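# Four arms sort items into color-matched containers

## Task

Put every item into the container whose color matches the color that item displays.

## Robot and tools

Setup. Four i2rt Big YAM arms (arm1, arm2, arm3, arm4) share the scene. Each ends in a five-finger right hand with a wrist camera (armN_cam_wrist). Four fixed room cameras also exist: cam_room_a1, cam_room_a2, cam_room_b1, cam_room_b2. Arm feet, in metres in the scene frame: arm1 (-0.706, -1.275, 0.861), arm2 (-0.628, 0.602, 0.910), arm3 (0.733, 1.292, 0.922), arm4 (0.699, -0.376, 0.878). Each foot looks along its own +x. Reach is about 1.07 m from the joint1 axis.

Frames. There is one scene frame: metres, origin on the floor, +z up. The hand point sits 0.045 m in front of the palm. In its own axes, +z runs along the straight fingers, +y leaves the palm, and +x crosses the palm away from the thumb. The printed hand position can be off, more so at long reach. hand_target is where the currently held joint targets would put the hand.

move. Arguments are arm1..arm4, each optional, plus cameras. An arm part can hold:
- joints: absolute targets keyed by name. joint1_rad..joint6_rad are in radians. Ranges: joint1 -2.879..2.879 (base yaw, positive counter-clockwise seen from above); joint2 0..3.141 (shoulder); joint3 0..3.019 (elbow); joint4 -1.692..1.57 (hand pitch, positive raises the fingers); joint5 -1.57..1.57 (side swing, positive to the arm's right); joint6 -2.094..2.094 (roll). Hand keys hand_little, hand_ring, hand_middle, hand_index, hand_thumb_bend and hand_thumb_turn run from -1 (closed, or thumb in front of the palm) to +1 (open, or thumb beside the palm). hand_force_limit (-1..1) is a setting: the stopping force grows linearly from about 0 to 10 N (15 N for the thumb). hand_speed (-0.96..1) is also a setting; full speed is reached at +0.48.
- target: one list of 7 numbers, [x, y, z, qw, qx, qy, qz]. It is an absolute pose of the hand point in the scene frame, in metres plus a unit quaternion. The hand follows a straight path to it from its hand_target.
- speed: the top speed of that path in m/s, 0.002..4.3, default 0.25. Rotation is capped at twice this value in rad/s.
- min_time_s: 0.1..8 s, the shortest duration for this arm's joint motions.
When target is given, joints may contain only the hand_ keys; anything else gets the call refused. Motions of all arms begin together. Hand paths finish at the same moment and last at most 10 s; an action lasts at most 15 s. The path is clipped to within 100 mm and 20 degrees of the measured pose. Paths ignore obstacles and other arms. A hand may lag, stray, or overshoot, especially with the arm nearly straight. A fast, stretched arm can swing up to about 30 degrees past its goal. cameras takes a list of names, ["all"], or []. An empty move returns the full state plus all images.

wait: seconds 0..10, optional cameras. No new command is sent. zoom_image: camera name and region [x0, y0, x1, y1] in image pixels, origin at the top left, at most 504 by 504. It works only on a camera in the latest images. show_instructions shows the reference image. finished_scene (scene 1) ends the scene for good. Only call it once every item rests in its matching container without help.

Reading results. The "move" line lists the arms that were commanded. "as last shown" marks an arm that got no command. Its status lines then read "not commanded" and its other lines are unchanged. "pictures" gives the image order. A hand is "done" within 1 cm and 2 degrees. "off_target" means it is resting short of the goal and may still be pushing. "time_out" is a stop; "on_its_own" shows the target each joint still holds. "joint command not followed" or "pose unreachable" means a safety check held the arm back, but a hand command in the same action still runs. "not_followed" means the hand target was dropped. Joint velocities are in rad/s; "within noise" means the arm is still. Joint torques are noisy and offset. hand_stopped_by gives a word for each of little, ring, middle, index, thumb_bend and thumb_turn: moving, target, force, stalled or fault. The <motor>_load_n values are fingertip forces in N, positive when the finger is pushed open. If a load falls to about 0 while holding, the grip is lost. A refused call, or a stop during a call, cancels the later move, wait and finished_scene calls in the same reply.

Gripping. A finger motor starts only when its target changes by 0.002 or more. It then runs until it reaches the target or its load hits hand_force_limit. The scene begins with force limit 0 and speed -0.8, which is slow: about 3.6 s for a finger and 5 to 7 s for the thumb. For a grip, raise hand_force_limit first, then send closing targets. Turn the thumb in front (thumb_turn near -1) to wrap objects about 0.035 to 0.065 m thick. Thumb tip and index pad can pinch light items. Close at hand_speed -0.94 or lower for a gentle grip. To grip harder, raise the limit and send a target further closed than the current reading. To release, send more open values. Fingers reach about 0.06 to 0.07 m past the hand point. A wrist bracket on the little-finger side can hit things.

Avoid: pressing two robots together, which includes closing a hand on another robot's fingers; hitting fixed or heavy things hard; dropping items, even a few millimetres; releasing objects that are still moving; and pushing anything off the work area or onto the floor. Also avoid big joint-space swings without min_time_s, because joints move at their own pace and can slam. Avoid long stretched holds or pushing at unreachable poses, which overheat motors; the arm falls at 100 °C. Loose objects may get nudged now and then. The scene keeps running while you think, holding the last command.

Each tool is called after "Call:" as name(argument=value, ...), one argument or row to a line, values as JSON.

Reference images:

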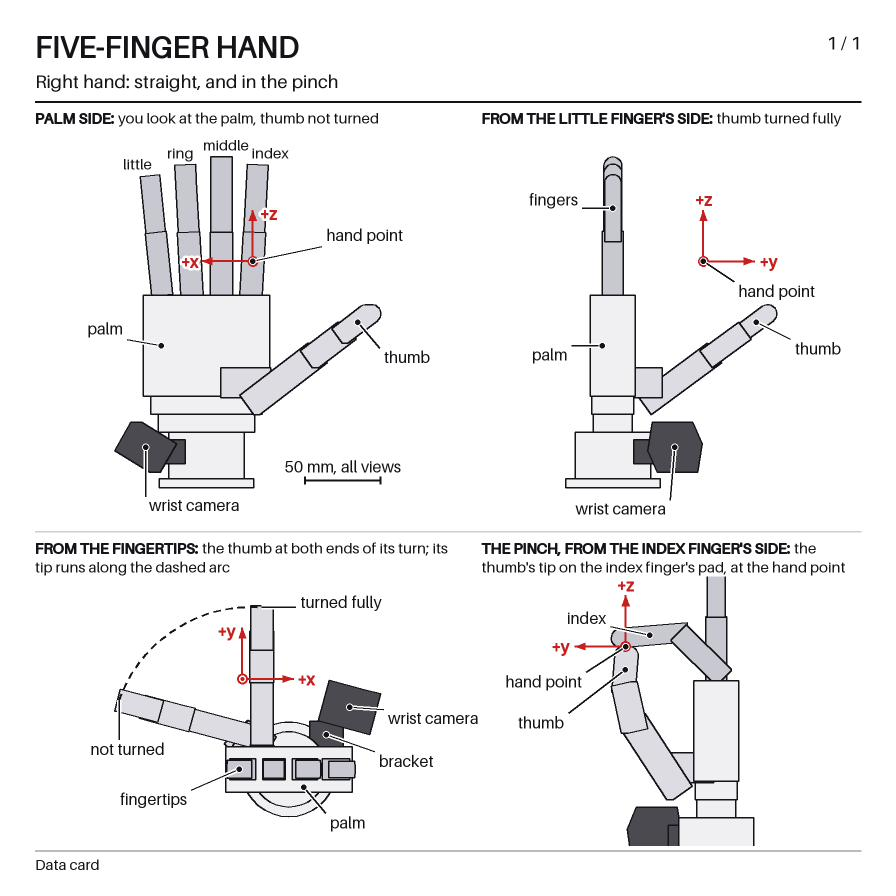

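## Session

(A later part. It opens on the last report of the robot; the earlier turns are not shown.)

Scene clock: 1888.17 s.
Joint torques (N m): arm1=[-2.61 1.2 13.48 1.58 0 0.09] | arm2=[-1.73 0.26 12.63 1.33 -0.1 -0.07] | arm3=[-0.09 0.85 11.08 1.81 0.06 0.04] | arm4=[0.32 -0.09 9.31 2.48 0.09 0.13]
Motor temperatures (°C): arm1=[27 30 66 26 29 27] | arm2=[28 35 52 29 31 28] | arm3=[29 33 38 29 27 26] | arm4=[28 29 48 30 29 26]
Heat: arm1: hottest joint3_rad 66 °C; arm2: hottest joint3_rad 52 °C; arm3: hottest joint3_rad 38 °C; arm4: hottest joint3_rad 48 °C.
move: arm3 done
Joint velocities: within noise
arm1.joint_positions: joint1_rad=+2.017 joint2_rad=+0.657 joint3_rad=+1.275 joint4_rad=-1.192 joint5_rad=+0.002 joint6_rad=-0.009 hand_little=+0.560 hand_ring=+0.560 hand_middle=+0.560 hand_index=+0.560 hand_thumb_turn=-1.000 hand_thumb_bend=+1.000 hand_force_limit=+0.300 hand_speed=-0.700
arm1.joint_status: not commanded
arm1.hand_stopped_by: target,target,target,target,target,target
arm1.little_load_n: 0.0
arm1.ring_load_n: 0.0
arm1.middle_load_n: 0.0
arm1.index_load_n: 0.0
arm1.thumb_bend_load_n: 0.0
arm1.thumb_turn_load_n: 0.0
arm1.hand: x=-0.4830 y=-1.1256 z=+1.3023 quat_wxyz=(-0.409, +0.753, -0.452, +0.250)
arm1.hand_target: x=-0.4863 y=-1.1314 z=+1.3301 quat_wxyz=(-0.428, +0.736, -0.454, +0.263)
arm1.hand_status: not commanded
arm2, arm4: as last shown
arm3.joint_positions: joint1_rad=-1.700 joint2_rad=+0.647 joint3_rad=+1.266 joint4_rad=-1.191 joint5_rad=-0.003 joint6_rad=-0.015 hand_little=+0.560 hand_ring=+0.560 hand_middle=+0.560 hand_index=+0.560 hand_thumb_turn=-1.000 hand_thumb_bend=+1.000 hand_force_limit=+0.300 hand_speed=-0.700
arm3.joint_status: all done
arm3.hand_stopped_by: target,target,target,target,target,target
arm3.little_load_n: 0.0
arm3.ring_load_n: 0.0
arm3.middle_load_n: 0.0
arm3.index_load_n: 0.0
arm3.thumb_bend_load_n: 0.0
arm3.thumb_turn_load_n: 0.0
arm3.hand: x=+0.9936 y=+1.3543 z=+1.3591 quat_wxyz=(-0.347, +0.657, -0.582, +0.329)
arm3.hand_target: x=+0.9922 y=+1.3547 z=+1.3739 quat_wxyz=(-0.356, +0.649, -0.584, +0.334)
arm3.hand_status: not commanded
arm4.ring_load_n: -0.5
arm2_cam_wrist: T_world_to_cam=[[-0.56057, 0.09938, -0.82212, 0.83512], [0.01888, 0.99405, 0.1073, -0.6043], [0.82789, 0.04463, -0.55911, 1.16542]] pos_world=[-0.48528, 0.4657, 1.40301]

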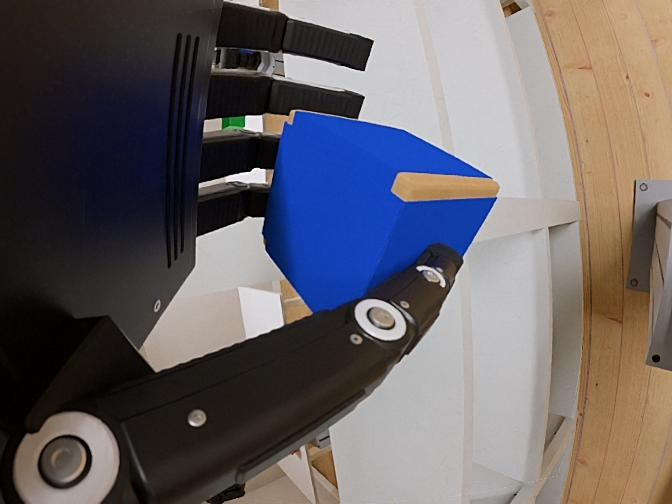

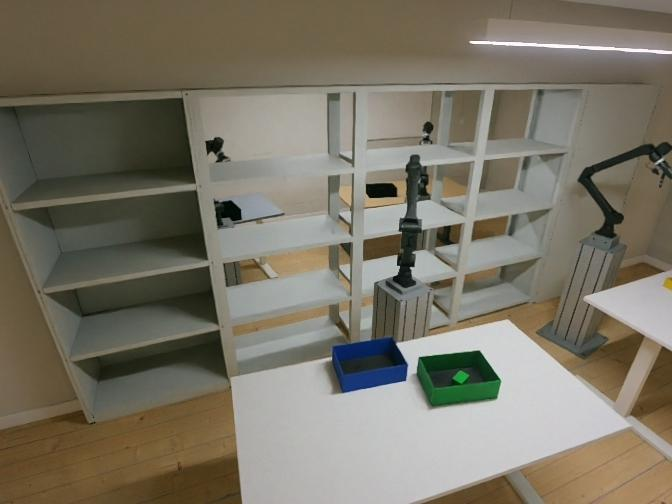

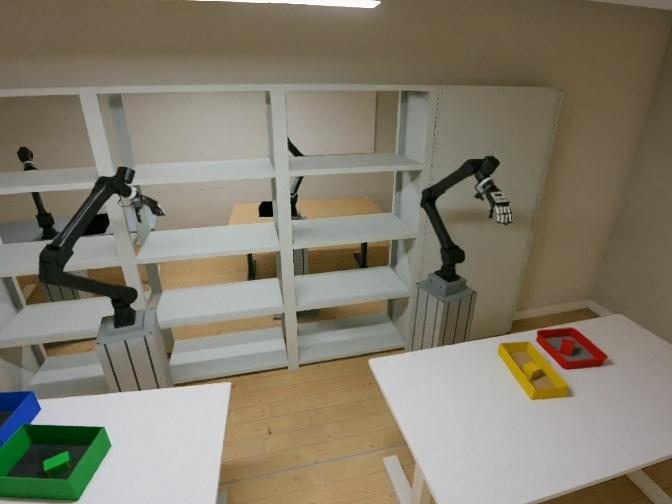

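Call:
move(
  arm2={"target": [-0.306, 0.364, 1.17, 0.2078, -0.3992, 0.7921, -0.4123], "speed": 0.12},
  arm4={"joints": {"joint1_rad": 0.62}, "min_time_s": 6},
  cameras=["arm4_cam_wrist", "cam_room_b2"],
)

Scene clock: 1903.23 s.
Joint torques (N m): arm1=[-1.85 0.67 13.46 1.5 0.03 0.09] | arm2=[-2.08 -4.48 9.35 2.19 -0.22 -0.07] | arm3=[0.03 1.03 11.1 1.77 0.06 0.04] | arm4=[0.85 0.09 9.07 2.22 0.05 0.08]
Motor temperatures (°C): arm1=[27 30 66 26 29 27] | arm2=[28 34 53 29 31 28] | arm3=[29 32 39 29 27 26] | arm4=[28 29 48 30 29 26]
Heat: arm1: hottest joint3_rad 66 °C; arm2: hottest joint3_rad 53 °C; arm3: hottest joint3_rad 39 °C; arm4: hottest joint3_rad 48 °C.
move: arm2 done; arm4 done
Joint velocities: within noise
arm1, arm3: as last shown
arm1.middle_load_n: 0.5
arm2.joint_positions: joint1_rad=-2.140 joint2_rad=+0.894 joint3_rad=+0.876 joint4_rad=-0.626 joint5_rad=-0.081 joint6_rad=-0.054 hand_little=+0.200 hand_ring=+0.236 hand_middle=+0.264 hand_index=+0.264 hand_thumb_turn=-1.000 hand_thumb_bend=+0.542 hand_force_limit=+0.300 hand_speed=-0.920
arm2.joint_status: not commanded
arm2.hand_stopped_by: target,force,force,force,force,target
arm2.little_load_n: 0.0
arm2.ring_load_n: 4.0
arm2.middle_load_n: 2.5
arm2.index_load_n: 3.5
arm2.thumb_bend_load_n: 10.0
arm2.thumb_turn_load_n: 1.0
arm2.hand: x=-0.3070 y=+0.3702 z=+1.1640 quat_wxyz=(-0.206, +0.402, -0.798, +0.399)
arm2.hand_target: x=-0.3061 y=+0.3642 z=+1.1700 quat_wxyz=(-0.208, +0.399, -0.792, +0.412)
arm2.hand_status: done (0.009 m and 1.7 deg from the pose sent, 0.218 m and 0.8 deg at the start)
arm3.thumb_bend_load_n: 0.5
arm4.joint_positions: joint1_rad=+0.609 joint2_rad=+0.702 joint3_rad=+1.322 joint4_rad=-1.216 joint5_rad=+0.000 joint6_rad=-0.010 hand_little=+0.560 hand_ring=+0.560 hand_middle=+0.560 hand_index=+0.560 hand_thumb_turn=-1.000 hand_thumb_bend=+1.000 hand_force_limit=-0.300 hand_speed=-0.300
arm4.joint_status: all done
arm4.hand_stopped_by: target,target,target,target,target,target
arm4.little_load_n: 0.0
arm4.ring_load_n: 0.0
arm4.middle_load_n: 0.0
arm4.index_load_n: 0.0
arm4.thumb_bend_load_n: -0.5
arm4.thumb_turn_load_n: 0.0
arm4.hand: x=+0.9093 y=-0.5516 z=+1.3278 quat_wxyz=(-0.174, +0.334, -0.816, +0.438)
arm4.hand_target: x=+0.9132 y=-0.5505 z=+1.3359 quat_wxyz=(-0.182, +0.332, -0.810, +0.448)
arm4.hand_status: not commanded
arm4_cam_wrist: T_world_to_cam=[[-0.5869, 0.24119, -0.7729, 1.68491], [0.21076, 0.9672, 0.14178, 0.14992], [0.78175, -0.07969, -0.61848, 0.18641]] pos_world=[0.81155, -0.53653, 1.3963]

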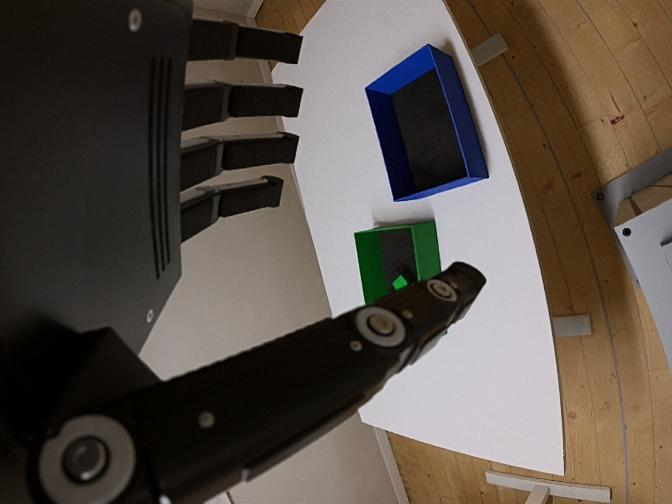

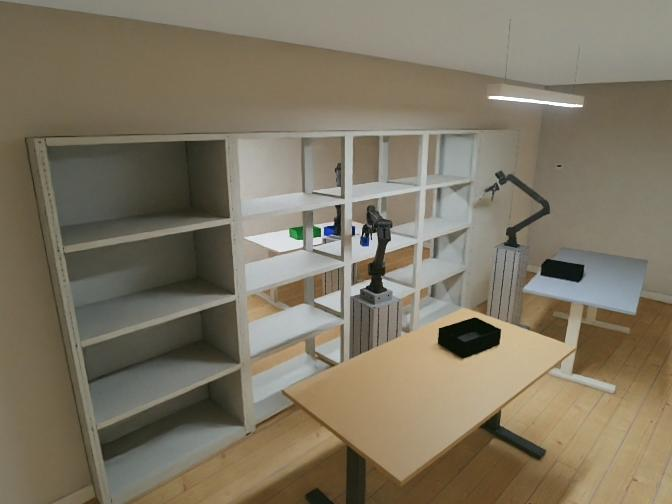

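Call:
zoom_image(
  camera="arm4_cam_wrist",
  region=[340, 20, 520, 220],
)

Scaled by 2.520 from the camera's image (finer frame: 960x720).

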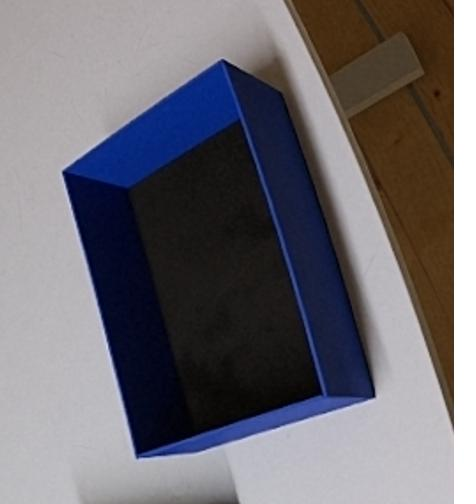

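Call:
move(
  arm2={"target": [-0.146, 0.245, 1.148, 0.2078, -0.3992, 0.7921, -0.4123], "speed": 0.12},
  arm4={"joints": {"joint1_rad": -2.289}, "min_time_s": 8},
  cameras=["arm2_cam_wrist"],
)

Scene clock: 1961.07 s.
Joint torques (N m): arm1=[-2.02 0.85 13.42 1.61 0.01 0.13] | arm2=[-0.21 -12.28 14.05 2.04 -0.01 0.11] | arm3=[-0.09 1.08 11.08 1.8 0.07 0.04] | arm4=[-1.32 -0.67 9.26 2.22 0 0.09]
Motor temperatures (°C): arm1=[27 30 66 26 29 26] | arm2=[28 33 53 29 31 28] | arm3=[29 30 41 29 27 26] | arm4=[28 29 48 30 29 26]
Heat: arm1: hottest joint3_rad 66 °C; arm2: hottest joint3_rad 53 °C; arm3: hottest joint3_rad 41 °C; arm4: hottest joint3_rad 48 °C.
move: arm2 off_target; arm4 done
Joint velocities: within noise
arm1, arm3: as last shown
arm1.middle_load_n: 0.0
arm2.joint_positions: joint1_rad=-2.118 joint2_rad=+1.442 joint3_rad=+1.185 joint4_rad=-0.438 joint5_rad=-0.052 joint6_rad=-0.048 hand_little=+0.200 hand_ring=+0.236 hand_middle=+0.264 hand_index=+0.264 hand_thumb_turn=-1.000 hand_thumb_bend=+0.542 hand_force_limit=+0.300 hand_speed=-0.920
arm2.joint_status: not commanded
arm2.hand_stopped_by: target,force,force,force,force,target
arm2.little_load_n: 0.0
arm2.ring_load_n: 4.0
arm2.middle_load_n: 2.5
arm2.index_load_n: 3.0
arm2.thumb_bend_load_n: 10.0
arm2.thumb_turn_load_n: 1.5
arm2.hand: x=-0.1682 y=+0.2558 z=+1.1112 quat_wxyz=(-0.191, +0.407, -0.808, +0.380)
arm2.hand_target: x=-0.1482 y=+0.2467 z=+1.1487 quat_wxyz=(-0.208, +0.399, -0.792, +0.412)
arm2.hand_status: off_target (0.044 m and 4.6 deg from the pose sent, 0.205 m and 1.7 deg at the start)
arm3.thumb_bend_load_n: 0.0
arm4.joint_positions: joint1_rad=-2.278 joint2_rad=+0.702 joint3_rad=+1.322 joint4_rad=-1.216 joint5_rad=+0.000 joint6_rad=-0.010 hand_little=+0.560 hand_ring=+0.560 hand_middle=+0.560 hand_index=+0.560 hand_thumb_turn=-1.000 hand_thumb_bend=+1.000 hand_force_limit=-0.300 hand_speed=-0.300
arm4.joint_status: all done
arm4.hand_stopped_by: target,target,target,target,target,target
arm4.little_load_n: 0.5
arm4.ring_load_n: -0.5
arm4.middle_load_n: 0.0
arm4.index_load_n: 0.0
arm4.thumb_bend_load_n: 0.0
arm4.thumb_turn_load_n: 0.0
arm4.hand: x=+0.4465 y=-0.2547 z=+1.3240 quat_wxyz=(+0.406, -0.771, -0.435, +0.226)
arm4.hand_target: x=+0.4456 y=-0.2509 z=+1.3320 quat_wxyz=(+0.417, -0.770, -0.424, +0.232)
arm4.hand_status: not commanded
arm2_cam_wrist: T_world_to_cam=[[-0.62308, 0.13637, -0.77018, 0.72054], [0.02761, 0.9879, 0.15259, -0.42034], [0.78167, 0.07381, -0.6193, 0.91017]] pos_world=[-0.2509, 0.24982, 1.18276]

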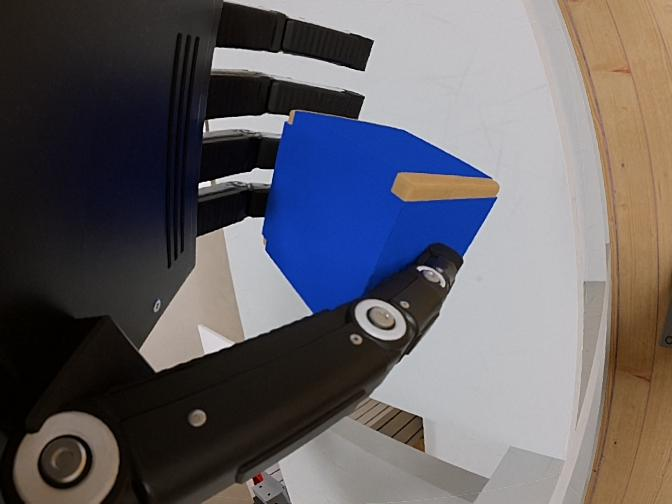

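Call:
move(
  arm2={"target": [-0.05, 0.173, 1.165, 0.2078, -0.3992, 0.7921, -0.4123], "speed": 0.1},
)

Call:
move(
  arm2={"target": [0.035, 0.111, 1.16, 0.2078, -0.3992, 0.7921, -0.4123], "speed": 0.1},
  cameras=["arm2_cam_wrist"],
)

Scene clock: 1964.87 s.
Joint torques (N m): arm1=[-2.67 0.97 13.64 1.57 0.01 0.09] | arm2=[-0.09 -17.14 14.42 1.2 -0.03 0.1] | arm3=[-0.09 1.14 11.11 1.78 0.07 0.04] | arm4=[0.85 -0.38 9.07 2.36 0.03 0.12]
Motor temperatures (°C): arm1=[27 30 66 26 29 26] | arm2=[28 33 53 29 31 28] | arm3=[29 30 41 29 27 26] | arm4=[28 29 48 30 29 26]
Heat: arm1: hottest joint3_rad 66 °C; arm2: hottest joint3_rad 53 °C; arm3: hottest joint3_rad 41 °C; arm4: hottest joint3_rad 48 °C.
move: arm2 off_target
Joint velocities: within noise
arm1, arm3, arm4: as last shown
arm1.index_load_n: -0.5
arm2.joint_positions: joint1_rad=-2.107 joint2_rad=+1.745 joint3_rad=+1.592 joint4_rad=-0.517 joint5_rad=-0.042 joint6_rad=-0.041 hand_little=+0.200 hand_ring=+0.236 hand_middle=+0.264 hand_index=+0.264 hand_thumb_turn=-1.000 hand_thumb_bend=+0.542 hand_force_limit=+0.300 hand_speed=-0.920
arm2.joint_status: not commanded
arm2.hand_stopped_by: target,force,force,force,force,target
arm2.little_load_n: 0.0
arm2.ring_load_n: 4.0
arm2.middle_load_n: 2.5
arm2.index_load_n: 3.5
arm2.thumb_bend_load_n: 10.0
arm2.thumb_turn_load_n: 1.5
arm2.hand: x=-0.0674 y=+0.1779 z=+1.1316 quat_wxyz=(-0.195, +0.405, -0.803, +0.391)
arm2.hand_target: x=-0.0516 y=+0.1743 z=+1.1652 quat_wxyz=(-0.208, +0.399, -0.792, +0.413)
arm2.hand_status: off_target (0.038 m and 3.2 deg from the pose sent, 0.154 m and 4.7 deg at the start)
arm3.index_load_n: -0.5
arm4.little_load_n: 0.0
arm4.ring_load_n: 0.0
pictures: none

Scene clock: 1966.57 s.
Joint torques (N m): arm1=[-2.67 0.32 13.56 1.65 0.03 0.09] | arm2=[-0.21 -21.36 14.82 1.26 -0.01 0.1] | arm3=[0.09 1.14 11.07 1.77 0.07 0.04] | arm4=[-0.44 0.03 9.01 2.18 0.08 0.12]
Motor temperatures (°C): arm1=[27 30 66 26 29 26] | arm2=[28 33 54 29 31 28] | arm3=[29 30 41 29 27 26] | arm4=[28 29 48 30 29 26]
Heat: arm1: hottest joint3_rad 66 °C; arm2: hottest joint3_rad 54 °C; arm3: hottest joint3_rad 41 °C; arm4: hottest joint3_rad 48 °C.
move: arm2 off_target
Joint velocities: within noise
arm1, arm3, arm4: as last shown
arm1.index_load_n: 0.0
arm2.joint_positions: joint1_rad=-2.098 joint2_rad=+2.054 joint3_rad=+2.034 joint4_rad=-0.653 joint5_rad=-0.035 joint6_rad=-0.036 hand_little=+0.200 hand_ring=+0.236 hand_middle=+0.264 hand_index=+0.264 hand_thumb_turn=-1.000 hand_thumb_bend=+0.542 hand_force_limit=+0.300 hand_speed=-0.920
arm2.joint_status: not commanded
arm2.hand_stopped_by: target,force,force,force,force,target
arm2.little_load_n: 0.0
arm2.ring_load_n: 4.0
arm2.middle_load_n: 3.0
arm2.index_load_n: 3.0
arm2.thumb_bend_load_n: 10.0
arm2.thumb_turn_load_n: 1.0
arm2.hand: x=+0.0187 y=+0.1135 z=+1.1243 quat_wxyz=(-0.194, +0.405, -0.804, +0.390)
arm2.hand_target: x=+0.0332 y=+0.1125 z=+1.1602 quat_wxyz=(-0.208, +0.399, -0.792, +0.413)
arm2.hand_status: off_target (0.039 m and 3.4 deg from the pose sent, 0.126 m and 3.2 deg at the start)
arm3.ring_load_n: 0.5
arm3.thumb_bend_load_n: -0.5
arm3.thumb_turn_load_n: 0.5
arm4.middle_load_n: -0.5
arm2_cam_wrist: T_world_to_cam=[[-0.61113, 0.12454, -0.78167, 0.8807], [0.02538, 0.99012, 0.13791, -0.27066], [0.79112, 0.06444, -0.60825, 0.77117]] pos_world=[-0.065, 0.10861, 1.19481]

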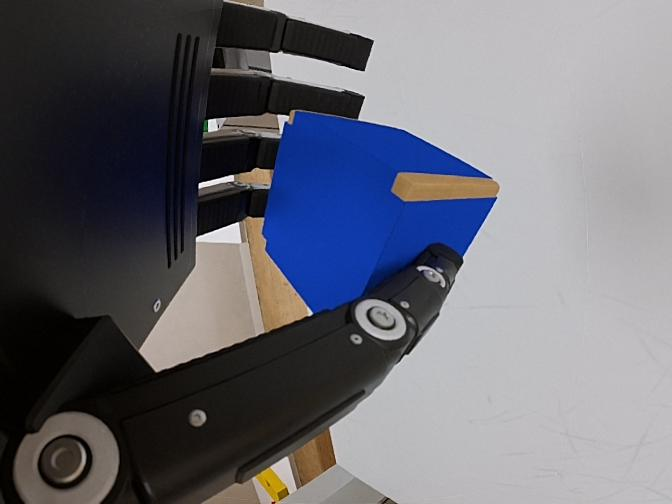

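Call:
move(
  arm2={"target": [0.038, 0.109, 1.118, 0.2130, -0.3965, 0.7867, -0.4227], "speed": 0.05},
  cameras=["arm2_cam_wrist"],
)

Scene clock: 1971.13 s.
Joint torques (N m): arm1=[-2.61 0.79 13.5 1.68 0.01 0.1] | arm2=[-0.21 -21.36 9.1 2.26 -0.03 0.1] | arm3=[0.03 1.03 11.11 1.81 0.07 0.05] | arm4=[-0.32 -0.26 9.02 2.66 0.05 0.13]
Motor temperatures (°C): arm1=[27 30 66 26 29 26] | arm2=[28 34 54 29 31 28] | arm3=[29 30 41 29 27 26] | arm4=[28 29 48 30 29 26]
Heat: arm1: hottest joint3_rad 66 °C; arm2: hottest joint3_rad 54 °C; arm3: hottest joint3_rad 41 °C; arm4: hottest joint3_rad 48 °C.
move: arm2 done
Joint velocities: within noise
arm1, arm3, arm4: as last shown
arm2.joint_positions: joint1_rad=-2.098 joint2_rad=+2.056 joint3_rad=+1.984 joint4_rad=-0.536 joint5_rad=-0.035 joint6_rad=-0.036 hand_little=+0.200 hand_ring=+0.236 hand_middle=+0.264 hand_index=+0.264 hand_thumb_turn=-1.000 hand_thumb_bend=+0.542 hand_force_limit=+0.300 hand_speed=-0.920
arm2.joint_status: not commanded
arm2.hand_stopped_by: target,force,force,force,force,target
arm2.little_load_n: 0.0
arm2.ring_load_n: 4.0
arm2.middle_load_n: 2.5
arm2.index_load_n: 3.5
arm2.thumb_bend_load_n: 10.0
arm2.thumb_turn_load_n: 1.5
arm2.hand: x=+0.0291 y=+0.1051 z=+1.1153 quat_wxyz=(-0.206, +0.399, -0.791, +0.416)
arm2.hand_target: x=+0.0379 y=+0.1092 z=+1.1180 quat_wxyz=(-0.213, +0.397, -0.787, +0.423)
arm2.hand_status: done (0.010 m and 1.3 deg from the pose sent, 0.021 m and 4.9 deg at the start)
arm3.ring_load_n: 0.0
arm3.index_load_n: 0.0
arm3.thumb_bend_load_n: 0.0
arm3.thumb_turn_load_n: 0.0
arm4.middle_load_n: 0.0
arm2_cam_wrist: T_world_to_cam=[[-0.571, 0.09201, -0.81578, 0.92127], [0.0198, 0.99495, 0.09836, -0.21755], [0.82071, 0.04001, -0.56994, 0.71697]] pos_world=[-0.05808, 0.103, 1.18158]

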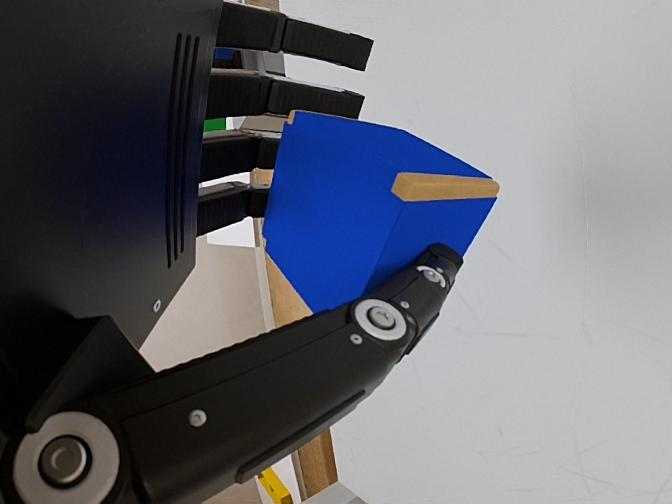

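Call:
move(
  arm2={"target": [0.036, 0.113, 1.075, 0.2078, -0.3992, 0.7921, -0.4123], "speed": 0.04},
  cameras=["arm2_cam_wrist"],
)

Scene clock: 1976.73 s.
Joint torques (N m): arm1=[-2.96 0.79 13.63 1.48 0.01 0.12] | arm2=[-0.38 -21.25 8.96 2.28 -0.02 0.1] | arm3=[-0.03 1.03 11.08 1.8 0.07 0.05] | arm4=[-0.03 -0.03 9.02 2.3 0 0.09]
Motor temperatures (°C): arm1=[27 30 67 26 29 26] | arm2=[28 34 53 29 31 28] | arm3=[29 30 41 29 27 26] | arm4=[28 29 48 30 29 26]
Heat: arm1: hottest joint3_rad 67 °C; arm2: hottest joint3_rad 53 °C; arm3: hottest joint3_rad 41 °C; arm4: hottest joint3_rad 48 °C.
move: arm2 done
Joint velocities: within noise
arm1, arm3, arm4: as last shown
arm2.joint_positions: joint1_rad=-2.096 joint2_rad=+2.073 joint3_rad=+1.912 joint4_rad=-0.472 joint5_rad=-0.032 joint6_rad=-0.035 hand_little=+0.200 hand_ring=+0.236 hand_middle=+0.264 hand_index=+0.264 hand_thumb_turn=-1.000 hand_thumb_bend=+0.542 hand_force_limit=+0.300 hand_speed=-0.920
arm2.joint_status: not commanded
arm2.hand_stopped_by: target,force,force,force,force,target
arm2.little_load_n: 0.0
arm2.ring_load_n: 4.0
arm2.middle_load_n: 2.5
arm2.index_load_n: 3.5
arm2.thumb_bend_load_n: 10.0
arm2.thumb_turn_load_n: 1.5
arm2.hand: x=+0.0269 y=+0.1088 z=+1.0728 quat_wxyz=(-0.200, +0.402, -0.796, +0.406)
arm2.hand_target: x=+0.0357 y=+0.1131 z=+1.0749 quat_wxyz=(-0.208, +0.399, -0.792, +0.412)
arm2.hand_status: done (0.010 m and 1.2 deg from the pose sent, 0.042 m and 0.5 deg at the start)
arm2_cam_wrist: T_world_to_cam=[[-0.5874, 0.10471, -0.8025, 0.86992], [0.0222, 0.99331, 0.11335, -0.23301], [0.80899, 0.04877, -0.58579, 0.71082]] pos_world=[-0.05889, 0.1057, 1.14091]

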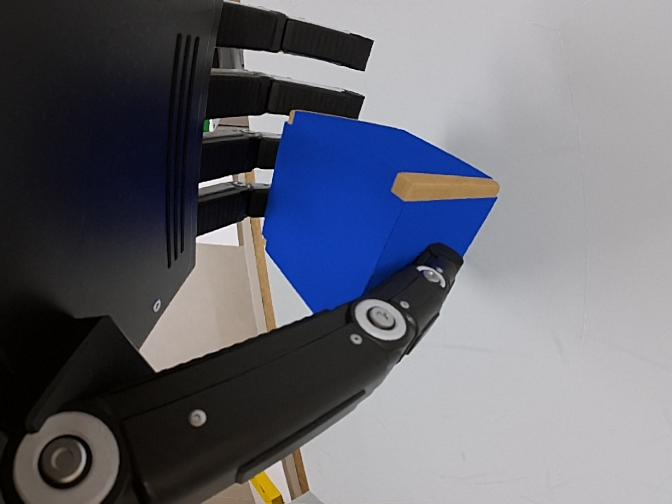

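Call:
move(
  arm2={"target": [0.036, 0.114, 1.062, 0.2078, -0.3992, 0.7921, -0.4123], "speed": 0.03},
)

Call:
move(
  arm2={"target": [0.036, 0.114, 1.055, 0.2078, -0.3992, 0.7921, -0.4123], "speed": 0.02},
  cameras=["arm2_cam_wrist"],
)

Scene clock: 1979.73 s.
Joint torques (N m): arm1=[-2.32 0.97 13.6 1.52 0.05 0.13] | arm2=[-0.15 -21.07 8.92 2.24 0.01 0.1] | arm3=[0.03 1.08 11.1 1.76 0.07 0.05] | arm4=[-0.44 -0.21 9.16 2.37 0.02 0.11]
Motor temperatures (°C): arm1=[27 30 67 26 29 26] | arm2=[28 34 52 29 31 28] | arm3=[29 30 41 29 27 26] | arm4=[28 29 48 30 29 26]
Heat: arm1: hottest joint3_rad 67 °C; arm2: hottest joint3_rad 52 °C; arm3: hottest joint3_rad 41 °C; arm4: hottest joint3_rad 48 °C.
move: arm2 done
Joint velocities: within noise
arm1, arm3, arm4: as last shown
arm2.joint_positions: joint1_rad=-2.095 joint2_rad=+2.076 joint3_rad=+1.886 joint4_rad=-0.441 joint5_rad=-0.032 joint6_rad=-0.034 hand_little=+0.200 hand_ring=+0.236 hand_middle=+0.264 hand_index=+0.264 hand_thumb_turn=-1.000 hand_thumb_bend=+0.542 hand_force_limit=+0.300 hand_speed=-0.920
arm2.joint_status: not commanded
arm2.hand_stopped_by: target,force,force,force,force,target
arm2.little_load_n: 0.0
arm2.ring_load_n: 4.0
arm2.middle_load_n: 2.5
arm2.index_load_n: 3.0
arm2.thumb_bend_load_n: 9.5
arm2.thumb_turn_load_n: 1.5
arm2.hand: x=+0.0271 y=+0.1098 z=+1.0615 quat_wxyz=(-0.201, +0.401, -0.796, +0.407)
arm2.hand_target: x=+0.0357 y=+0.1140 z=+1.0621 quat_wxyz=(-0.208, +0.399, -0.792, +0.412)
arm2.hand_status: done (0.010 m and 1.1 deg from the pose sent, 0.015 m and 1.2 deg at the start)
pictures: none

Scene clock: 1980.70 s.
Joint torques (N m): arm1=[-2.32 0.67 13.55 1.52 0.01 0.11] | arm2=[-0.32 -21.07 8.64 2.24 -0.01 0.09] | arm3=[-0.03 1.14 11.08 1.78 0.07 0.04] | arm4=[-0.79 -0.26 9.28 2.41 -0.01 0.17]
Motor temperatures (°C): arm1=[27 30 67 26 29 26] | arm2=[28 34 52 29 31 28] | arm3=[29 30 41 29 27 26] | arm4=[28 29 48 30 29 26]
Heat: arm1: hottest joint3_rad 67 °C; arm2: hottest joint3_rad 52 °C; arm3: hottest joint3_rad 41 °C; arm4: hottest joint3_rad 48 °C.
move: arm2 done
Joint velocities: within noise
arm1.joint_positions: joint1_rad=+2.017 joint2_rad=+0.657 joint3_rad=+1.275 joint4_rad=-1.192 joint5_rad=+0.002 joint6_rad=-0.009 hand_little=+0.560 hand_ring=+0.560 hand_middle=+0.560 hand_index=+0.560 hand_thumb_turn=-1.000 hand_thumb_bend=+1.000 hand_force_limit=+0.300 hand_speed=-0.700
arm1.joint_status: not commanded
arm1.hand_stopped_by: target,target,target,target,target,target
arm1.little_load_n: 0.0
arm1.ring_load_n: 0.0
arm1.middle_load_n: 0.0
arm1.index_load_n: 0.0
arm1.thumb_bend_load_n: 0.0
arm1.thumb_turn_load_n: 0.0
arm1.hand: x=-0.4830 y=-1.1256 z=+1.3023 quat_wxyz=(-0.409, +0.753, -0.452, +0.250)
arm1.hand_target: x=-0.4863 y=-1.1314 z=+1.3301 quat_wxyz=(-0.428, +0.736, -0.454, +0.263)
arm1.hand_status: not commanded
arm2.joint_positions: joint1_rad=-2.095 joint2_rad=+2.078 joint3_rad=+1.877 joint4_rad=-0.425 joint5_rad=-0.032 joint6_rad=-0.033 hand_little=+0.200 hand_ring=+0.236 hand_middle=+0.264 hand_index=+0.264 hand_thumb_turn=-1.000 hand_thumb_bend=+0.542 hand_force_limit=+0.300 hand_speed=-0.920
arm2.joint_status: not commanded
arm2.hand_stopped_by: target,force,force,force,force,target
arm2.little_load_n: 0.0
arm2.ring_load_n: 4.0
arm2.middle_load_n: 3.0
arm2.index_load_n: 3.0
arm2.thumb_bend_load_n: 10.0
arm2.thumb_turn_load_n: 1.0
arm2.hand: x=+0.0277 y=+0.1094 z=+1.0575 quat_wxyz=(-0.202, +0.400, -0.795, +0.409)
arm2.hand_target: x=+0.0358 y=+0.1140 z=+1.0550 quat_wxyz=(-0.208, +0.399, -0.792, +0.412)
arm2.hand_status: done (0.010 m and 0.9 deg from the pose sent, 0.012 m and 1.1 deg at the start)
arm3.joint_positions: joint1_rad=-1.700 joint2_rad=+0.647 joint3_rad=+1.266 joint4_rad=-1.191 joint5_rad=-0.003 joint6_rad=-0.015 hand_little=+0.560 hand_ring=+0.560 hand_middle=+0.560 hand_index=+0.560 hand_thumb_turn=-1.000 hand_thumb_bend=+1.000 hand_force_limit=+0.300 hand_speed=-0.700
arm3.joint_status: not commanded
arm3.hand_stopped_by: target,target,target,target,target,target
arm3.little_load_n: 0.0
arm3.ring_load_n: 0.0
arm3.middle_load_n: 0.0
arm3.index_load_n: 0.0
arm3.thumb_bend_load_n: 0.0
arm3.thumb_turn_load_n: 0.0
arm3.hand: x=+0.9936 y=+1.3543 z=+1.3591 quat_wxyz=(-0.347, +0.657, -0.582, +0.329)
arm3.hand_target: x=+0.9922 y=+1.3547 z=+1.3739 quat_wxyz=(-0.356, +0.649, -0.584, +0.334)
arm3.hand_status: not commanded
arm4: as last shown
arm2_cam_wrist: T_world_to_cam=[[-0.58254, 0.10228, -0.80634, 0.86212], [0.02219, 0.99368, 0.11001, -0.22839], [0.81249, 0.04619, -0.58113, 0.69647]] pos_world=[-0.05859, 0.1066, 1.12503]

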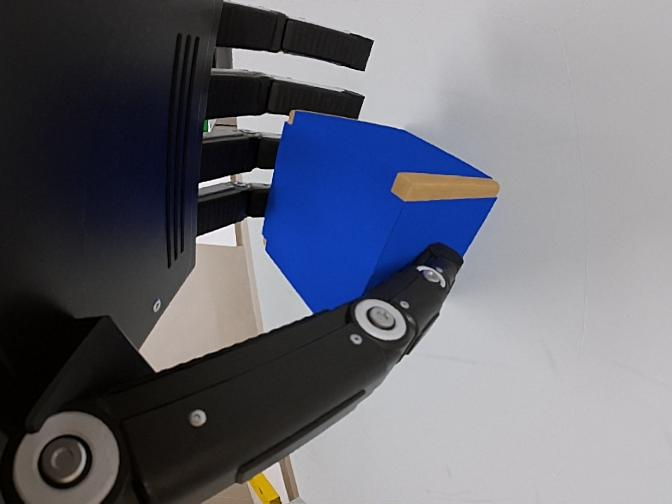

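Call:
move(
  arm2={"target": [0.036, 0.114, 1.047, 0.2078, -0.3992, 0.7921, -0.4123], "speed": 0.02},
)

Scene clock: 1983.07 s.
Joint torques (N m): arm1=[-2.67 0.85 13.46 1.51 0 0.15] | arm2=[-0.15 -20.78 8.23 2.17 -0.02 0.08] | arm3=[-0.03 1.08 11.1 1.8 0.07 0.04] | arm4=[0.03 0.32 9.14 2.25 0.02 0.18]
Motor temperatures (°C): arm1=[27 30 67 26 29 26] | arm2=[28 34 52 29 31 28] | arm3=[29 30 41 29 27 26] | arm4=[28 29 48 30 29 26]
Heat: arm1: hottest joint3_rad 67 °C; arm2: hottest joint3_rad 52 °C; arm3: hottest joint3_rad 41 °C; arm4: hottest joint3_rad 48 °C.
move: arm2 off_target
Joint velocities: within noise
arm1, arm3, arm4: as last shown
arm2.joint_positions: joint1_rad=-2.095 joint2_rad=+2.078 joint3_rad=+1.869 joint4_rad=-0.405 joint5_rad=-0.032 joint6_rad=-0.033 hand_little=+0.200 hand_ring=+0.236 hand_middle=+0.264 hand_index=+0.264 hand_thumb_turn=-1.000 hand_thumb_bend=+0.542 hand_force_limit=+0.300 hand_speed=-0.920
arm2.joint_status: not commanded
arm2.hand_stopped_by: target,force,force,force,force,target
arm2.little_load_n: 0.0
arm2.ring_load_n: 4.0
arm2.middle_load_n: 2.5
arm2.index_load_n: 3.0
arm2.thumb_bend_load_n: 10.0
arm2.thumb_turn_load_n: 1.0
arm2.hand: x=+0.0291 y=+0.1083 z=+1.0568 quat_wxyz=(-0.204, +0.399, -0.793, +0.413)
arm2.hand_target: x=+0.0357 y=+0.1140 z=+1.0470 quat_wxyz=(-0.208, +0.399, -0.792, +0.412)
arm2.hand_status: off_target (0.013 m and 0.4 deg from the pose sent, 0.014 m and 0.9 deg at the start)
pictures: none

Call:
move(
  arm2={"target": [0.036, 0.114, 1.055, 0.2078, -0.3992, 0.7921, -0.4123], "speed": 0.02},
)

Call:
move(
  arm2={"joints": {"hand_speed": -0.9, "hand_thumb_bend": 0.68, "hand_index": 0.40, "hand_middle": 0.40, "hand_ring": 0.42, "hand_little": 0.42}},
  cameras=["arm2_cam_wrist"],
)

Scene clock: 1986.07 s.
Joint torques (N m): arm1=[-2.67 0.21 13.35 1.74 0.04 0.12] | arm2=[-0.38 -21.01 9.32 1.62 -0.02 0.06] | arm3=[0.03 1.2 11.1 1.78 0.07 0.04] | arm4=[0.15 -0.79 9.36 2.45 -0.02 0.1]
Motor temperatures (°C): arm1=[27 30 67 26 29 26] | arm2=[28 34 52 29 31 28] | arm3=[29 30 41 29 27 26] | arm4=[28 29 48 30 29 26]
Heat: arm1: hottest joint3_rad 67 °C; arm2: hottest joint3_rad 52 °C; arm3: hottest joint3_rad 41 °C; arm4: hottest joint3_rad 48 °C.
move: arm2 done
Joint velocities: within noise
arm1, arm3: as last shown
arm1.ring_load_n: -0.5
arm2.joint_positions: joint1_rad=-2.095 joint2_rad=+2.078 joint3_rad=+1.869 joint4_rad=-0.405 joint5_rad=-0.032 joint6_rad=-0.033 hand_little=+0.200 hand_ring=+0.236 hand_middle=+0.264 hand_index=+0.264 hand_thumb_turn=-1.000 hand_thumb_bend=+0.542 hand_force_limit=+0.300 hand_speed=-0.920
arm2.joint_status: not commanded
arm2.hand_stopped_by: target,force,force,force,force,target
arm2.little_load_n: 0.0
arm2.ring_load_n: 4.0
arm2.middle_load_n: 2.5
arm2.index_load_n: 3.0
arm2.thumb_bend_load_n: 9.5
arm2.thumb_turn_load_n: 1.0
arm2.hand: x=+0.0291 y=+0.1083 z=+1.0568 quat_wxyz=(-0.204, +0.399, -0.793, +0.413)
arm2.hand_target: x=+0.0359 y=+0.1139 z=+1.0550 quat_wxyz=(-0.208, +0.399, -0.792, +0.412)
arm2.hand_status: done (0.009 m and 0.4 deg from the pose sent, 0.009 m and 0.4 deg at the start)
arm4.joint_positions: joint1_rad=-2.278 joint2_rad=+0.702 joint3_rad=+1.322 joint4_rad=-1.216 joint5_rad=+0.000 joint6_rad=-0.010 hand_little=+0.560 hand_ring=+0.560 hand_middle=+0.560 hand_index=+0.560 hand_thumb_turn=-1.000 hand_thumb_bend=+1.000 hand_force_limit=-0.300 hand_speed=-0.300
arm4.joint_status: not commanded
arm4.hand_stopped_by: target,target,target,target,target,target
arm4.little_load_n: 0.0
arm4.ring_load_n: 0.0
arm4.middle_load_n: 0.0
arm4.index_load_n: 0.0
arm4.thumb_bend_load_n: 0.0
arm4.thumb_turn_load_n: 0.5
arm4.hand: x=+0.4465 y=-0.2547 z=+1.3240 quat_wxyz=(+0.406, -0.771, -0.435, +0.226)
arm4.hand_target: x=+0.4456 y=-0.2509 z=+1.3320 quat_wxyz=(+0.417, -0.770, -0.424, +0.232)
arm4.hand_status: not commanded
pictures: none

Scene clock: 1987.53 s.
Joint torques (N m): arm1=[-2.14 0.85 13.56 1.59 0.07 0.11] | arm2=[-0.5 -21.19 9.4 1.66 -0.03 0.08] | arm3=[-0.03 1.08 11.12 1.77 0.07 0.04] | arm4=[-0.26 -0.15 8.98 2.7 0.05 0.11]
Motor temperatures (°C): arm1=[27 30 67 26 29 26] | arm2=[28 34 52 29 31 28] | arm3=[29 30 41 29 27 26] | arm4=[28 29 48 30 29 26]
Heat: arm1: hottest joint3_rad 67 °C; arm2: hottest joint3_rad 52 °C; arm3: hottest joint3_rad 41 °C; arm4: hottest joint3_rad 48 °C.
move: arm2 done
Joint velocities: within noise
arm1, arm3, arm4: as last shown
arm1.ring_load_n: 0.0
arm2.joint_positions: joint1_rad=-2.094 joint2_rad=+2.078 joint3_rad=+1.869 joint4_rad=-0.405 joint5_rad=-0.032 joint6_rad=-0.032 hand_little=+0.420 hand_ring=+0.420 hand_middle=+0.400 hand_index=+0.400 hand_thumb_turn=-1.000 hand_thumb_bend=+0.680 hand_force_limit=+0.300 hand_speed=-0.900
arm2.joint_status: all done
arm2.hand_stopped_by: target,target,target,target,target,target
arm2.little_load_n: 0.0
arm2.ring_load_n: 0.0
arm2.middle_load_n: 0.0
arm2.index_load_n: 0.0
arm2.thumb_bend_load_n: 0.0
arm2.thumb_turn_load_n: 0.0
arm2.hand: x=+0.0293 y=+0.1085 z=+1.0568 quat_wxyz=(-0.204, +0.399, -0.793, +0.413)
arm2.hand_target: x=+0.0359 y=+0.1141 z=+1.0550 quat_wxyz=(-0.208, +0.399, -0.792, +0.412)
arm2.hand_status: not commanded
arm4.thumb_turn_load_n: 0.0
arm2_cam_wrist: T_world_to_cam=[[-0.57477, 0.09674, -0.81258, 0.86961], [0.02132, 0.99442, 0.10331, -0.22045], [0.81804, 0.04206, -0.57363, 0.68714]] pos_world=[-0.05758, 0.10619, 1.12356]

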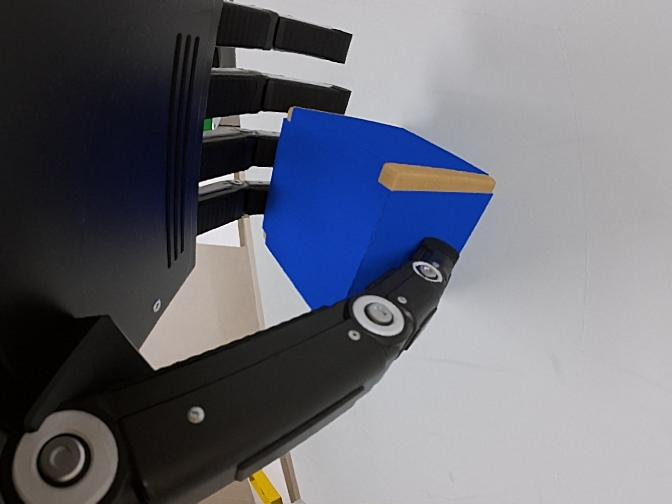

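Call:
move(
  arm2={"joints": {"hand_speed": -0.7, "hand_thumb_bend": 1.0, "hand_index": 0.58, "hand_middle": 0.58, "hand_ring": 0.58, "hand_little": 0.58}},
  cameras=["arm2_cam_wrist"],
)

Call:
move(
  arm2={"target": [0.036, 0.113, 1.10, 0.2078, -0.3992, 0.7921, -0.4123], "speed": 0.06},
  cameras=["arm2_cam_wrist"],
)

Scene clock: 1991.43 s.
Joint torques (N m): arm1=[-2.84 1.2 13.53 1.62 0.03 0.09] | arm2=[-0.15 -20.78 9.42 1.54 -0.01 0.08] | arm3=[-0.03 1.08 11.07 1.78 0.06 0.05] | arm4=[-0.79 0.03 9.4 2.54 -0.07 0.05]
Motor temperatures (°C): arm1=[27 30 67 26 29 26] | arm2=[28 35 52 29 31 28] | arm3=[29 30 42 29 27 26] | arm4=[28 29 48 30 29 26]
Heat: arm1: hottest joint3_rad 67 °C; arm2: hottest joint3_rad 52 °C; arm3: hottest joint3_rad 42 °C; arm4: hottest joint3_rad 48 °C.
move: arm2 done
Joint velocities: within noise
arm1, arm3, arm4: as last shown
arm2.joint_positions: joint1_rad=-2.094 joint2_rad=+2.078 joint3_rad=+1.869 joint4_rad=-0.405 joint5_rad=-0.032 joint6_rad=-0.032 hand_little=+0.580 hand_ring=+0.580 hand_middle=+0.580 hand_index=+0.580 hand_thumb_turn=-1.000 hand_thumb_bend=+1.000 hand_force_limit=+0.300 hand_speed=-0.700
arm2.joint_status: all done
arm2.hand_stopped_by: target,target,target,target,target,target
arm2.little_load_n: 0.0
arm2.ring_load_n: 0.0
arm2.middle_load_n: 0.0
arm2.index_load_n: 0.0
arm2.thumb_bend_load_n: 0.0
arm2.thumb_turn_load_n: 0.0
arm2.hand: x=+0.0293 y=+0.1085 z=+1.0568 quat_wxyz=(-0.204, +0.399, -0.793, +0.413)
arm2.hand_target: x=+0.0359 y=+0.1141 z=+1.0550 quat_wxyz=(-0.208, +0.399, -0.792, +0.412)
arm2.hand_status: not commanded
arm4.index_load_n: -0.5
arm2_cam_wrist: T_world_to_cam=[[-0.57477, 0.09674, -0.81258, 0.86961], [0.02132, 0.99442, 0.10331, -0.22045], [0.81804, 0.04206, -0.57363, 0.68714]] pos_world=[-0.05758, 0.10619, 1.12356]

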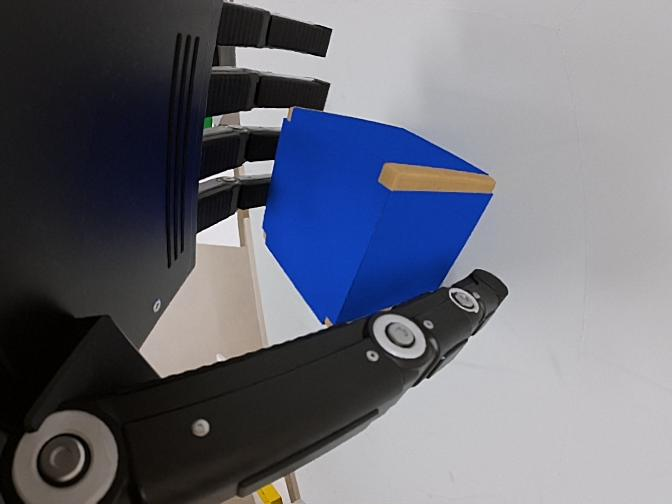

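Scene clock: 1992.70 s.
Joint torques (N m): arm1=[-2.49 0.67 13.42 1.5 -0.02 0.11] | arm2=[0.09 -23.53 13.89 1.03 -0.08 0.05] | arm3=[0.03 1.2 11.11 1.76 0.07 0.04] | arm4=[-0.09 -0.26 9.07 2.59 0.03 0.12]
Motor temperatures (°C): arm1=[27 30 67 26 29 26] | arm2=[28 35 52 29 31 28] | arm3=[29 30 42 29 27 26] | arm4=[28 29 48 30 29 26]
Heat: arm1: hottest joint3_rad 67 °C; arm2: hottest joint3_rad 52 °C; arm3: hottest joint3_rad 42 °C; arm4: hottest joint3_rad 48 °C.
move: arm2 off_target
Joint velocities: within noise
arm1, arm3, arm4: as last shown
arm2.joint_positions: joint1_rad=-2.094 joint2_rad=+2.078 joint3_rad=+1.893 joint4_rad=-0.495 joint5_rad=-0.032 joint6_rad=-0.031 hand_little=+0.580 hand_ring=+0.580 hand_middle=+0.580 hand_index=+0.580 hand_thumb_turn=-1.000 hand_thumb_bend=+1.000 hand_force_limit=+0.300 hand_speed=-0.700
arm2.joint_status: not commanded
arm2.hand_stopped_by: target,target,target,target,target,target
arm2.little_load_n: 0.0
arm2.ring_load_n: 0.0
arm2.middle_load_n: -0.5
arm2.index_load_n: 0.0
arm2.thumb_bend_load_n: 0.0
arm2.thumb_turn_load_n: 0.0
arm2.hand: x=+0.0202 y=+0.1161 z=+1.0543 quat_wxyz=(-0.193, +0.405, -0.806, +0.386)
arm2.hand_target: x=+0.0341 y=+0.1145 z=+1.0999 quat_wxyz=(-0.208, +0.399, -0.792, +0.412)
arm2.hand_status: off_target (0.048 m and 3.8 deg from the pose sent, 0.044 m and 0.4 deg at the start)
arm4.index_load_n: 0.0
arm2_cam_wrist: T_world_to_cam=[[-0.61436, 0.1308, -0.77811, 0.82205], [0.02816, 0.98917, 0.14404, -0.26998], [0.78852, 0.06658, -0.6114, 0.73041]] pos_world=[-0.0633, 0.11091, 1.1251]

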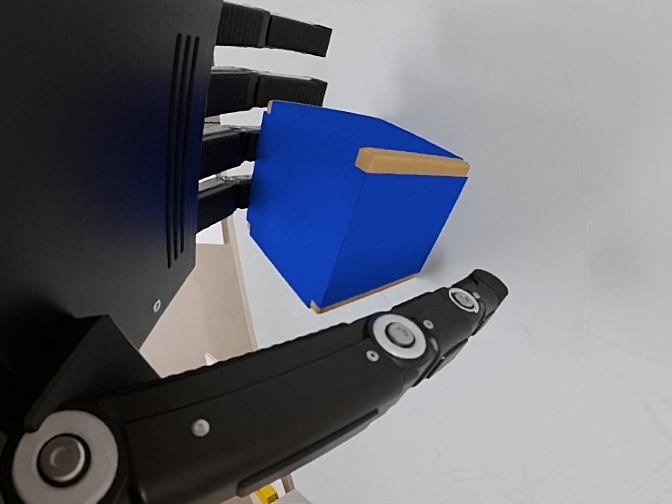

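Call:
move(
  arm2={"target": [0.043, 0.108, 1.135, 0.2130, -0.3965, 0.7867, -0.4227], "speed": 0.06},
  cameras=["arm2_cam_wrist"],
)

Scene clock: 1997.17 s.
Joint torques (N m): arm1=[-2.61 0.73 13.56 1.51 0.01 0.09] | arm2=[-0.32 -23 13.93 1.13 -0.07 0.07] | arm3=[-0.03 1.08 11.1 1.77 0.07 0.05] | arm4=[-0.79 0.03 9.47 2.63 0 0.11]
Motor temperatures (°C): arm1=[27 30 67 26 29 26] | arm2=[28 35 53 29 31 28] | arm3=[29 30 42 29 27 26] | arm4=[28 29 48 30 29 26]
Heat: arm1: hottest joint3_rad 67 °C; arm2: hottest joint3_rad 53 °C; arm3: hottest joint3_rad 42 °C; arm4: hottest joint3_rad 48 °C.
move: arm2 off_target
Joint velocities: within noise
arm1, arm3, arm4: as last shown
arm1.ring_load_n: 0.5
arm2.joint_positions: joint1_rad=-2.094 joint2_rad=+2.078 joint3_rad=+1.981 joint4_rad=-0.551 joint5_rad=-0.032 joint6_rad=-0.031 hand_little=+0.580 hand_ring=+0.580 hand_middle=+0.580 hand_index=+0.580 hand_thumb_turn=-1.000 hand_thumb_bend=+1.000 hand_force_limit=+0.300 hand_speed=-0.700
arm2.joint_status: not commanded
arm2.hand_stopped_by: target,target,target,target,target,target
arm2.little_load_n: 0.0
arm2.ring_load_n: 0.0
arm2.middle_load_n: 0.0
arm2.index_load_n: 0.0
arm2.thumb_bend_load_n: 0.0
arm2.thumb_turn_load_n: 0.0
arm2.hand: x=+0.0288 y=+0.1090 z=+1.0932 quat_wxyz=(-0.199, +0.402, -0.800, +0.399)
arm2.hand_target: x=+0.0413 y=+0.1093 z=+1.1350 quat_wxyz=(-0.213, +0.396, -0.787, +0.423)
arm2.hand_status: off_target (0.044 m and 3.5 deg from the pose sent, 0.084 m and 5.3 deg at the start)
arm3.middle_load_n: -0.5
arm2_cam_wrist: T_world_to_cam=[[-0.59525, 0.11524, -0.79523, 0.87842], [0.02499, 0.99184, 0.12503, -0.24811], [0.80315, 0.05455, -0.59327, 0.72885]] pos_world=[-0.05629, 0.1051, 1.16198]

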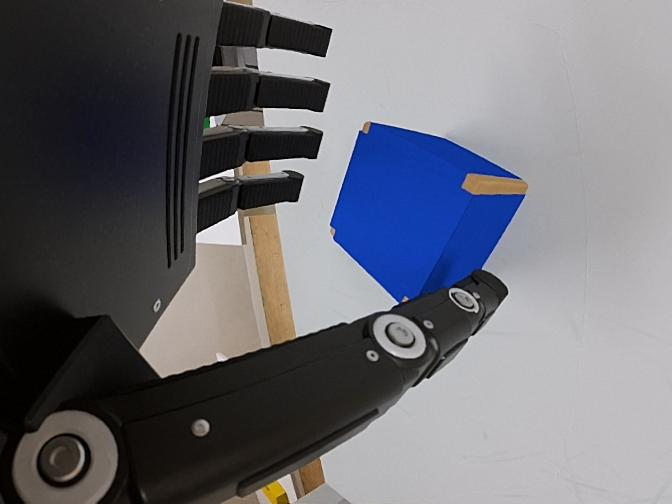

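Call:
zoom_image(
  camera="arm2_cam_wrist",
  region=[310, 100, 550, 320],
)

Call:
move(
  arm2={"target": [0.036, 0.113, 1.17, 0.2078, -0.3992, 0.7921, -0.4123], "speed": 0.08},
)

Call:
move(
  arm2={"target": [-0.146, 0.245, 1.17, 0.2078, -0.3992, 0.7921, -0.4123], "speed": 0.13},
  cameras=["arm2_cam_wrist"],
)

Scaled by 2.100 from the camera's image (finer frame: 960x720).

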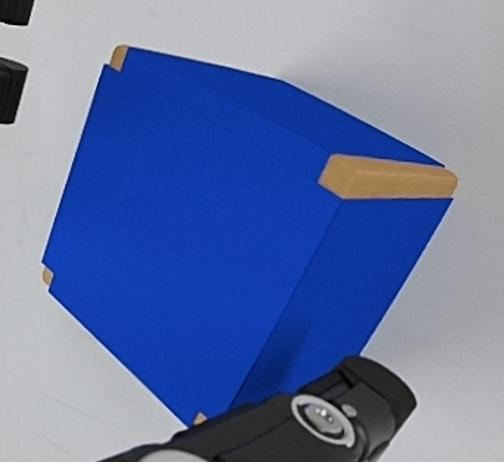

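Scene clock: 2002.63 s.
Joint torques (N m): arm1=[-2.55 1.08 13.45 1.58 0.02 0.09] | arm2=[-0.44 -23.36 13.86 1.1 -0.04 0.08] | arm3=[-0.09 1.03 11.12 1.78 0.07 0.04] | arm4=[-0.32 -0.62 9.06 2.39 0.09 0.11]
Motor temperatures (°C): arm1=[27 30 67 26 29 26] | arm2=[28 35 54 29 31 28] | arm3=[29 30 42 29 27 26] | arm4=[28 29 48 30 29 26]
Heat: arm1: hottest joint3_rad 67 °C; arm2: hottest joint3_rad 54 °C; arm3: hottest joint3_rad 42 °C; arm4: hottest joint3_rad 48 °C.
move: arm2 off_target
Joint velocities: within noise
arm1, arm3, arm4: as last shown
arm1.ring_load_n: 0.0
arm1.thumb_turn_load_n: 0.5
arm2.joint_positions: joint1_rad=-2.094 joint2_rad=+2.072 joint3_rad=+2.073 joint4_rad=-0.677 joint5_rad=-0.032 joint6_rad=-0.031 hand_little=+0.580 hand_ring=+0.580 hand_middle=+0.580 hand_index=+0.580 hand_thumb_turn=-1.000 hand_thumb_bend=+1.000 hand_force_limit=+0.300 hand_speed=-0.700
arm2.joint_status: not commanded
arm2.hand_stopped_by: target,target,target,target,target,target
arm2.little_load_n: 0.0
arm2.ring_load_n: 0.0
arm2.middle_load_n: 0.0
arm2.index_load_n: 0.0
arm2.thumb_bend_load_n: 0.0
arm2.thumb_turn_load_n: 0.0
arm2.hand: x=+0.0243 y=+0.1125 z=+1.1274 quat_wxyz=(-0.194, +0.404, -0.805, +0.388)
arm2.hand_target: x=+0.0344 y=+0.1142 z=+1.1698 quat_wxyz=(-0.208, +0.399, -0.792, +0.413)
arm2.hand_status: off_target (0.044 m and 3.6 deg from the pose sent, 0.077 m and 2.1 deg at the start)
arm3.middle_load_n: 0.0
arm4.middle_load_n: -0.5
pictures: none

Scene clock: 2004.90 s.
Joint torques (N m): arm1=[-2.67 0.62 13.52 1.62 0.04 0.11] | arm2=[-1.73 -13.27 8.8 2.13 -0.17 -0.07] | arm3=[-0.09 1.14 11.1 1.8 0.07 0.04] | arm4=[-0.15 -0.15 9.24 2.41 0.01 0.18]
Motor temperatures (°C): arm1=[27 30 67 26 29 26] | arm2=[28 35 54 29 31 28] | arm3=[29 30 42 29 27 26] | arm4=[28 29 48 30 29 26]
Heat: arm1: hottest joint3_rad 67 °C; arm2: hottest joint3_rad 54 °C; arm3: hottest joint3_rad 42 °C; arm4: hottest joint3_rad 48 °C.
move: arm2 done
Joint velocities: within noise
arm1.joint_positions: joint1_rad=+2.017 joint2_rad=+0.657 joint3_rad=+1.275 joint4_rad=-1.192 joint5_rad=+0.002 joint6_rad=-0.009 hand_little=+0.560 hand_ring=+0.560 hand_middle=+0.560 hand_index=+0.560 hand_thumb_turn=-1.000 hand_thumb_bend=+1.000 hand_force_limit=+0.300 hand_speed=-0.700
arm1.joint_status: not commanded
arm1.hand_stopped_by: target,target,target,target,target,target
arm1.little_load_n: 0.0
arm1.ring_load_n: 0.0
arm1.middle_load_n: 0.0
arm1.index_load_n: 0.0
arm1.thumb_bend_load_n: 0.0
arm1.thumb_turn_load_n: 0.0
arm1.hand: x=-0.4830 y=-1.1256 z=+1.3023 quat_wxyz=(-0.409, +0.753, -0.452, +0.250)
arm1.hand_target: x=-0.4863 y=-1.1314 z=+1.3301 quat_wxyz=(-0.428, +0.736, -0.454, +0.263)
arm1.hand_status: not commanded
arm2.joint_positions: joint1_rad=-2.097 joint2_rad=+1.446 joint3_rad=+1.304 joint4_rad=-0.494 joint5_rad=-0.047 joint6_rad=-0.031 hand_little=+0.580 hand_ring=+0.580 hand_middle=+0.580 hand_index=+0.580 hand_thumb_turn=-1.000 hand_thumb_bend=+1.000 hand_force_limit=+0.300 hand_speed=-0.700
arm2.joint_status: not commanded
arm2.hand_stopped_by: target,target,target,target,target,target
arm2.little_load_n: 0.0
arm2.ring_load_n: 0.0
arm2.middle_load_n: 0.0
arm2.index_load_n: 0.0
arm2.thumb_bend_load_n: 0.0
arm2.thumb_turn_load_n: 0.0
arm2.hand: x=-0.1431 y=+0.2508 z=+1.1647 quat_wxyz=(-0.206, +0.402, -0.796, +0.402)
arm2.hand_target: x=-0.1459 y=+0.2451 z=+1.1701 quat_wxyz=(-0.208, +0.399, -0.792, +0.412)
arm2.hand_status: done (0.008 m and 1.3 deg from the pose sent, 0.220 m and 3.6 deg at the start)
arm3.joint_positions: joint1_rad=-1.700 joint2_rad=+0.647 joint3_rad=+1.266 joint4_rad=-1.191 joint5_rad=-0.003 joint6_rad=-0.015 hand_little=+0.560 hand_ring=+0.560 hand_middle=+0.560 hand_index=+0.560 hand_thumb_turn=-1.000 hand_thumb_bend=+1.000 hand_force_limit=+0.300 hand_speed=-0.700
arm3.joint_status: not commanded
arm3.hand_stopped_by: target,target,target,target,target,target
arm3.little_load_n: 0.0
arm3.ring_load_n: 0.0
arm3.middle_load_n: 0.0
arm3.index_load_n: 0.0
arm3.thumb_bend_load_n: 0.0
arm3.thumb_turn_load_n: 0.0
arm3.hand: x=+0.9936 y=+1.3543 z=+1.3591 quat_wxyz=(-0.347, +0.657, -0.582, +0.329)
arm3.hand_target: x=+0.9922 y=+1.3547 z=+1.3739 quat_wxyz=(-0.356, +0.649, -0.584, +0.334)
arm3.hand_status: not commanded
arm4: as last shown
arm4.middle_load_n: 0.0
arm2_cam_wrist: T_world_to_cam=[[-0.58364, 0.10897, -0.80466, 0.83088], [0.01401, 0.99216, 0.1242, -0.39412], [0.81189, 0.06122, -0.58059, 0.8865]] pos_world=[-0.22928, 0.24622, 1.23222]

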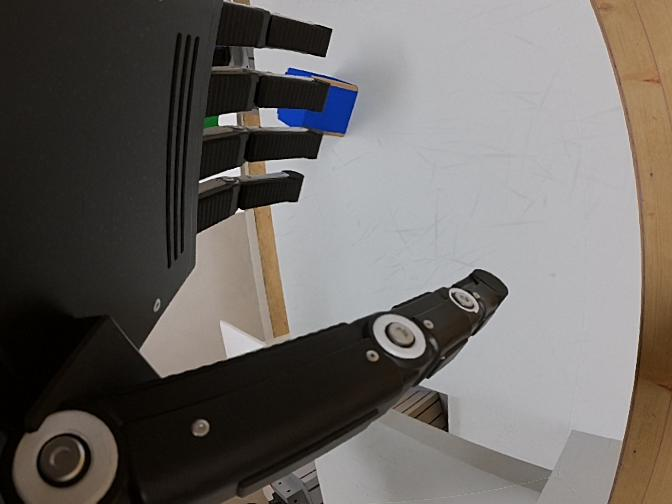

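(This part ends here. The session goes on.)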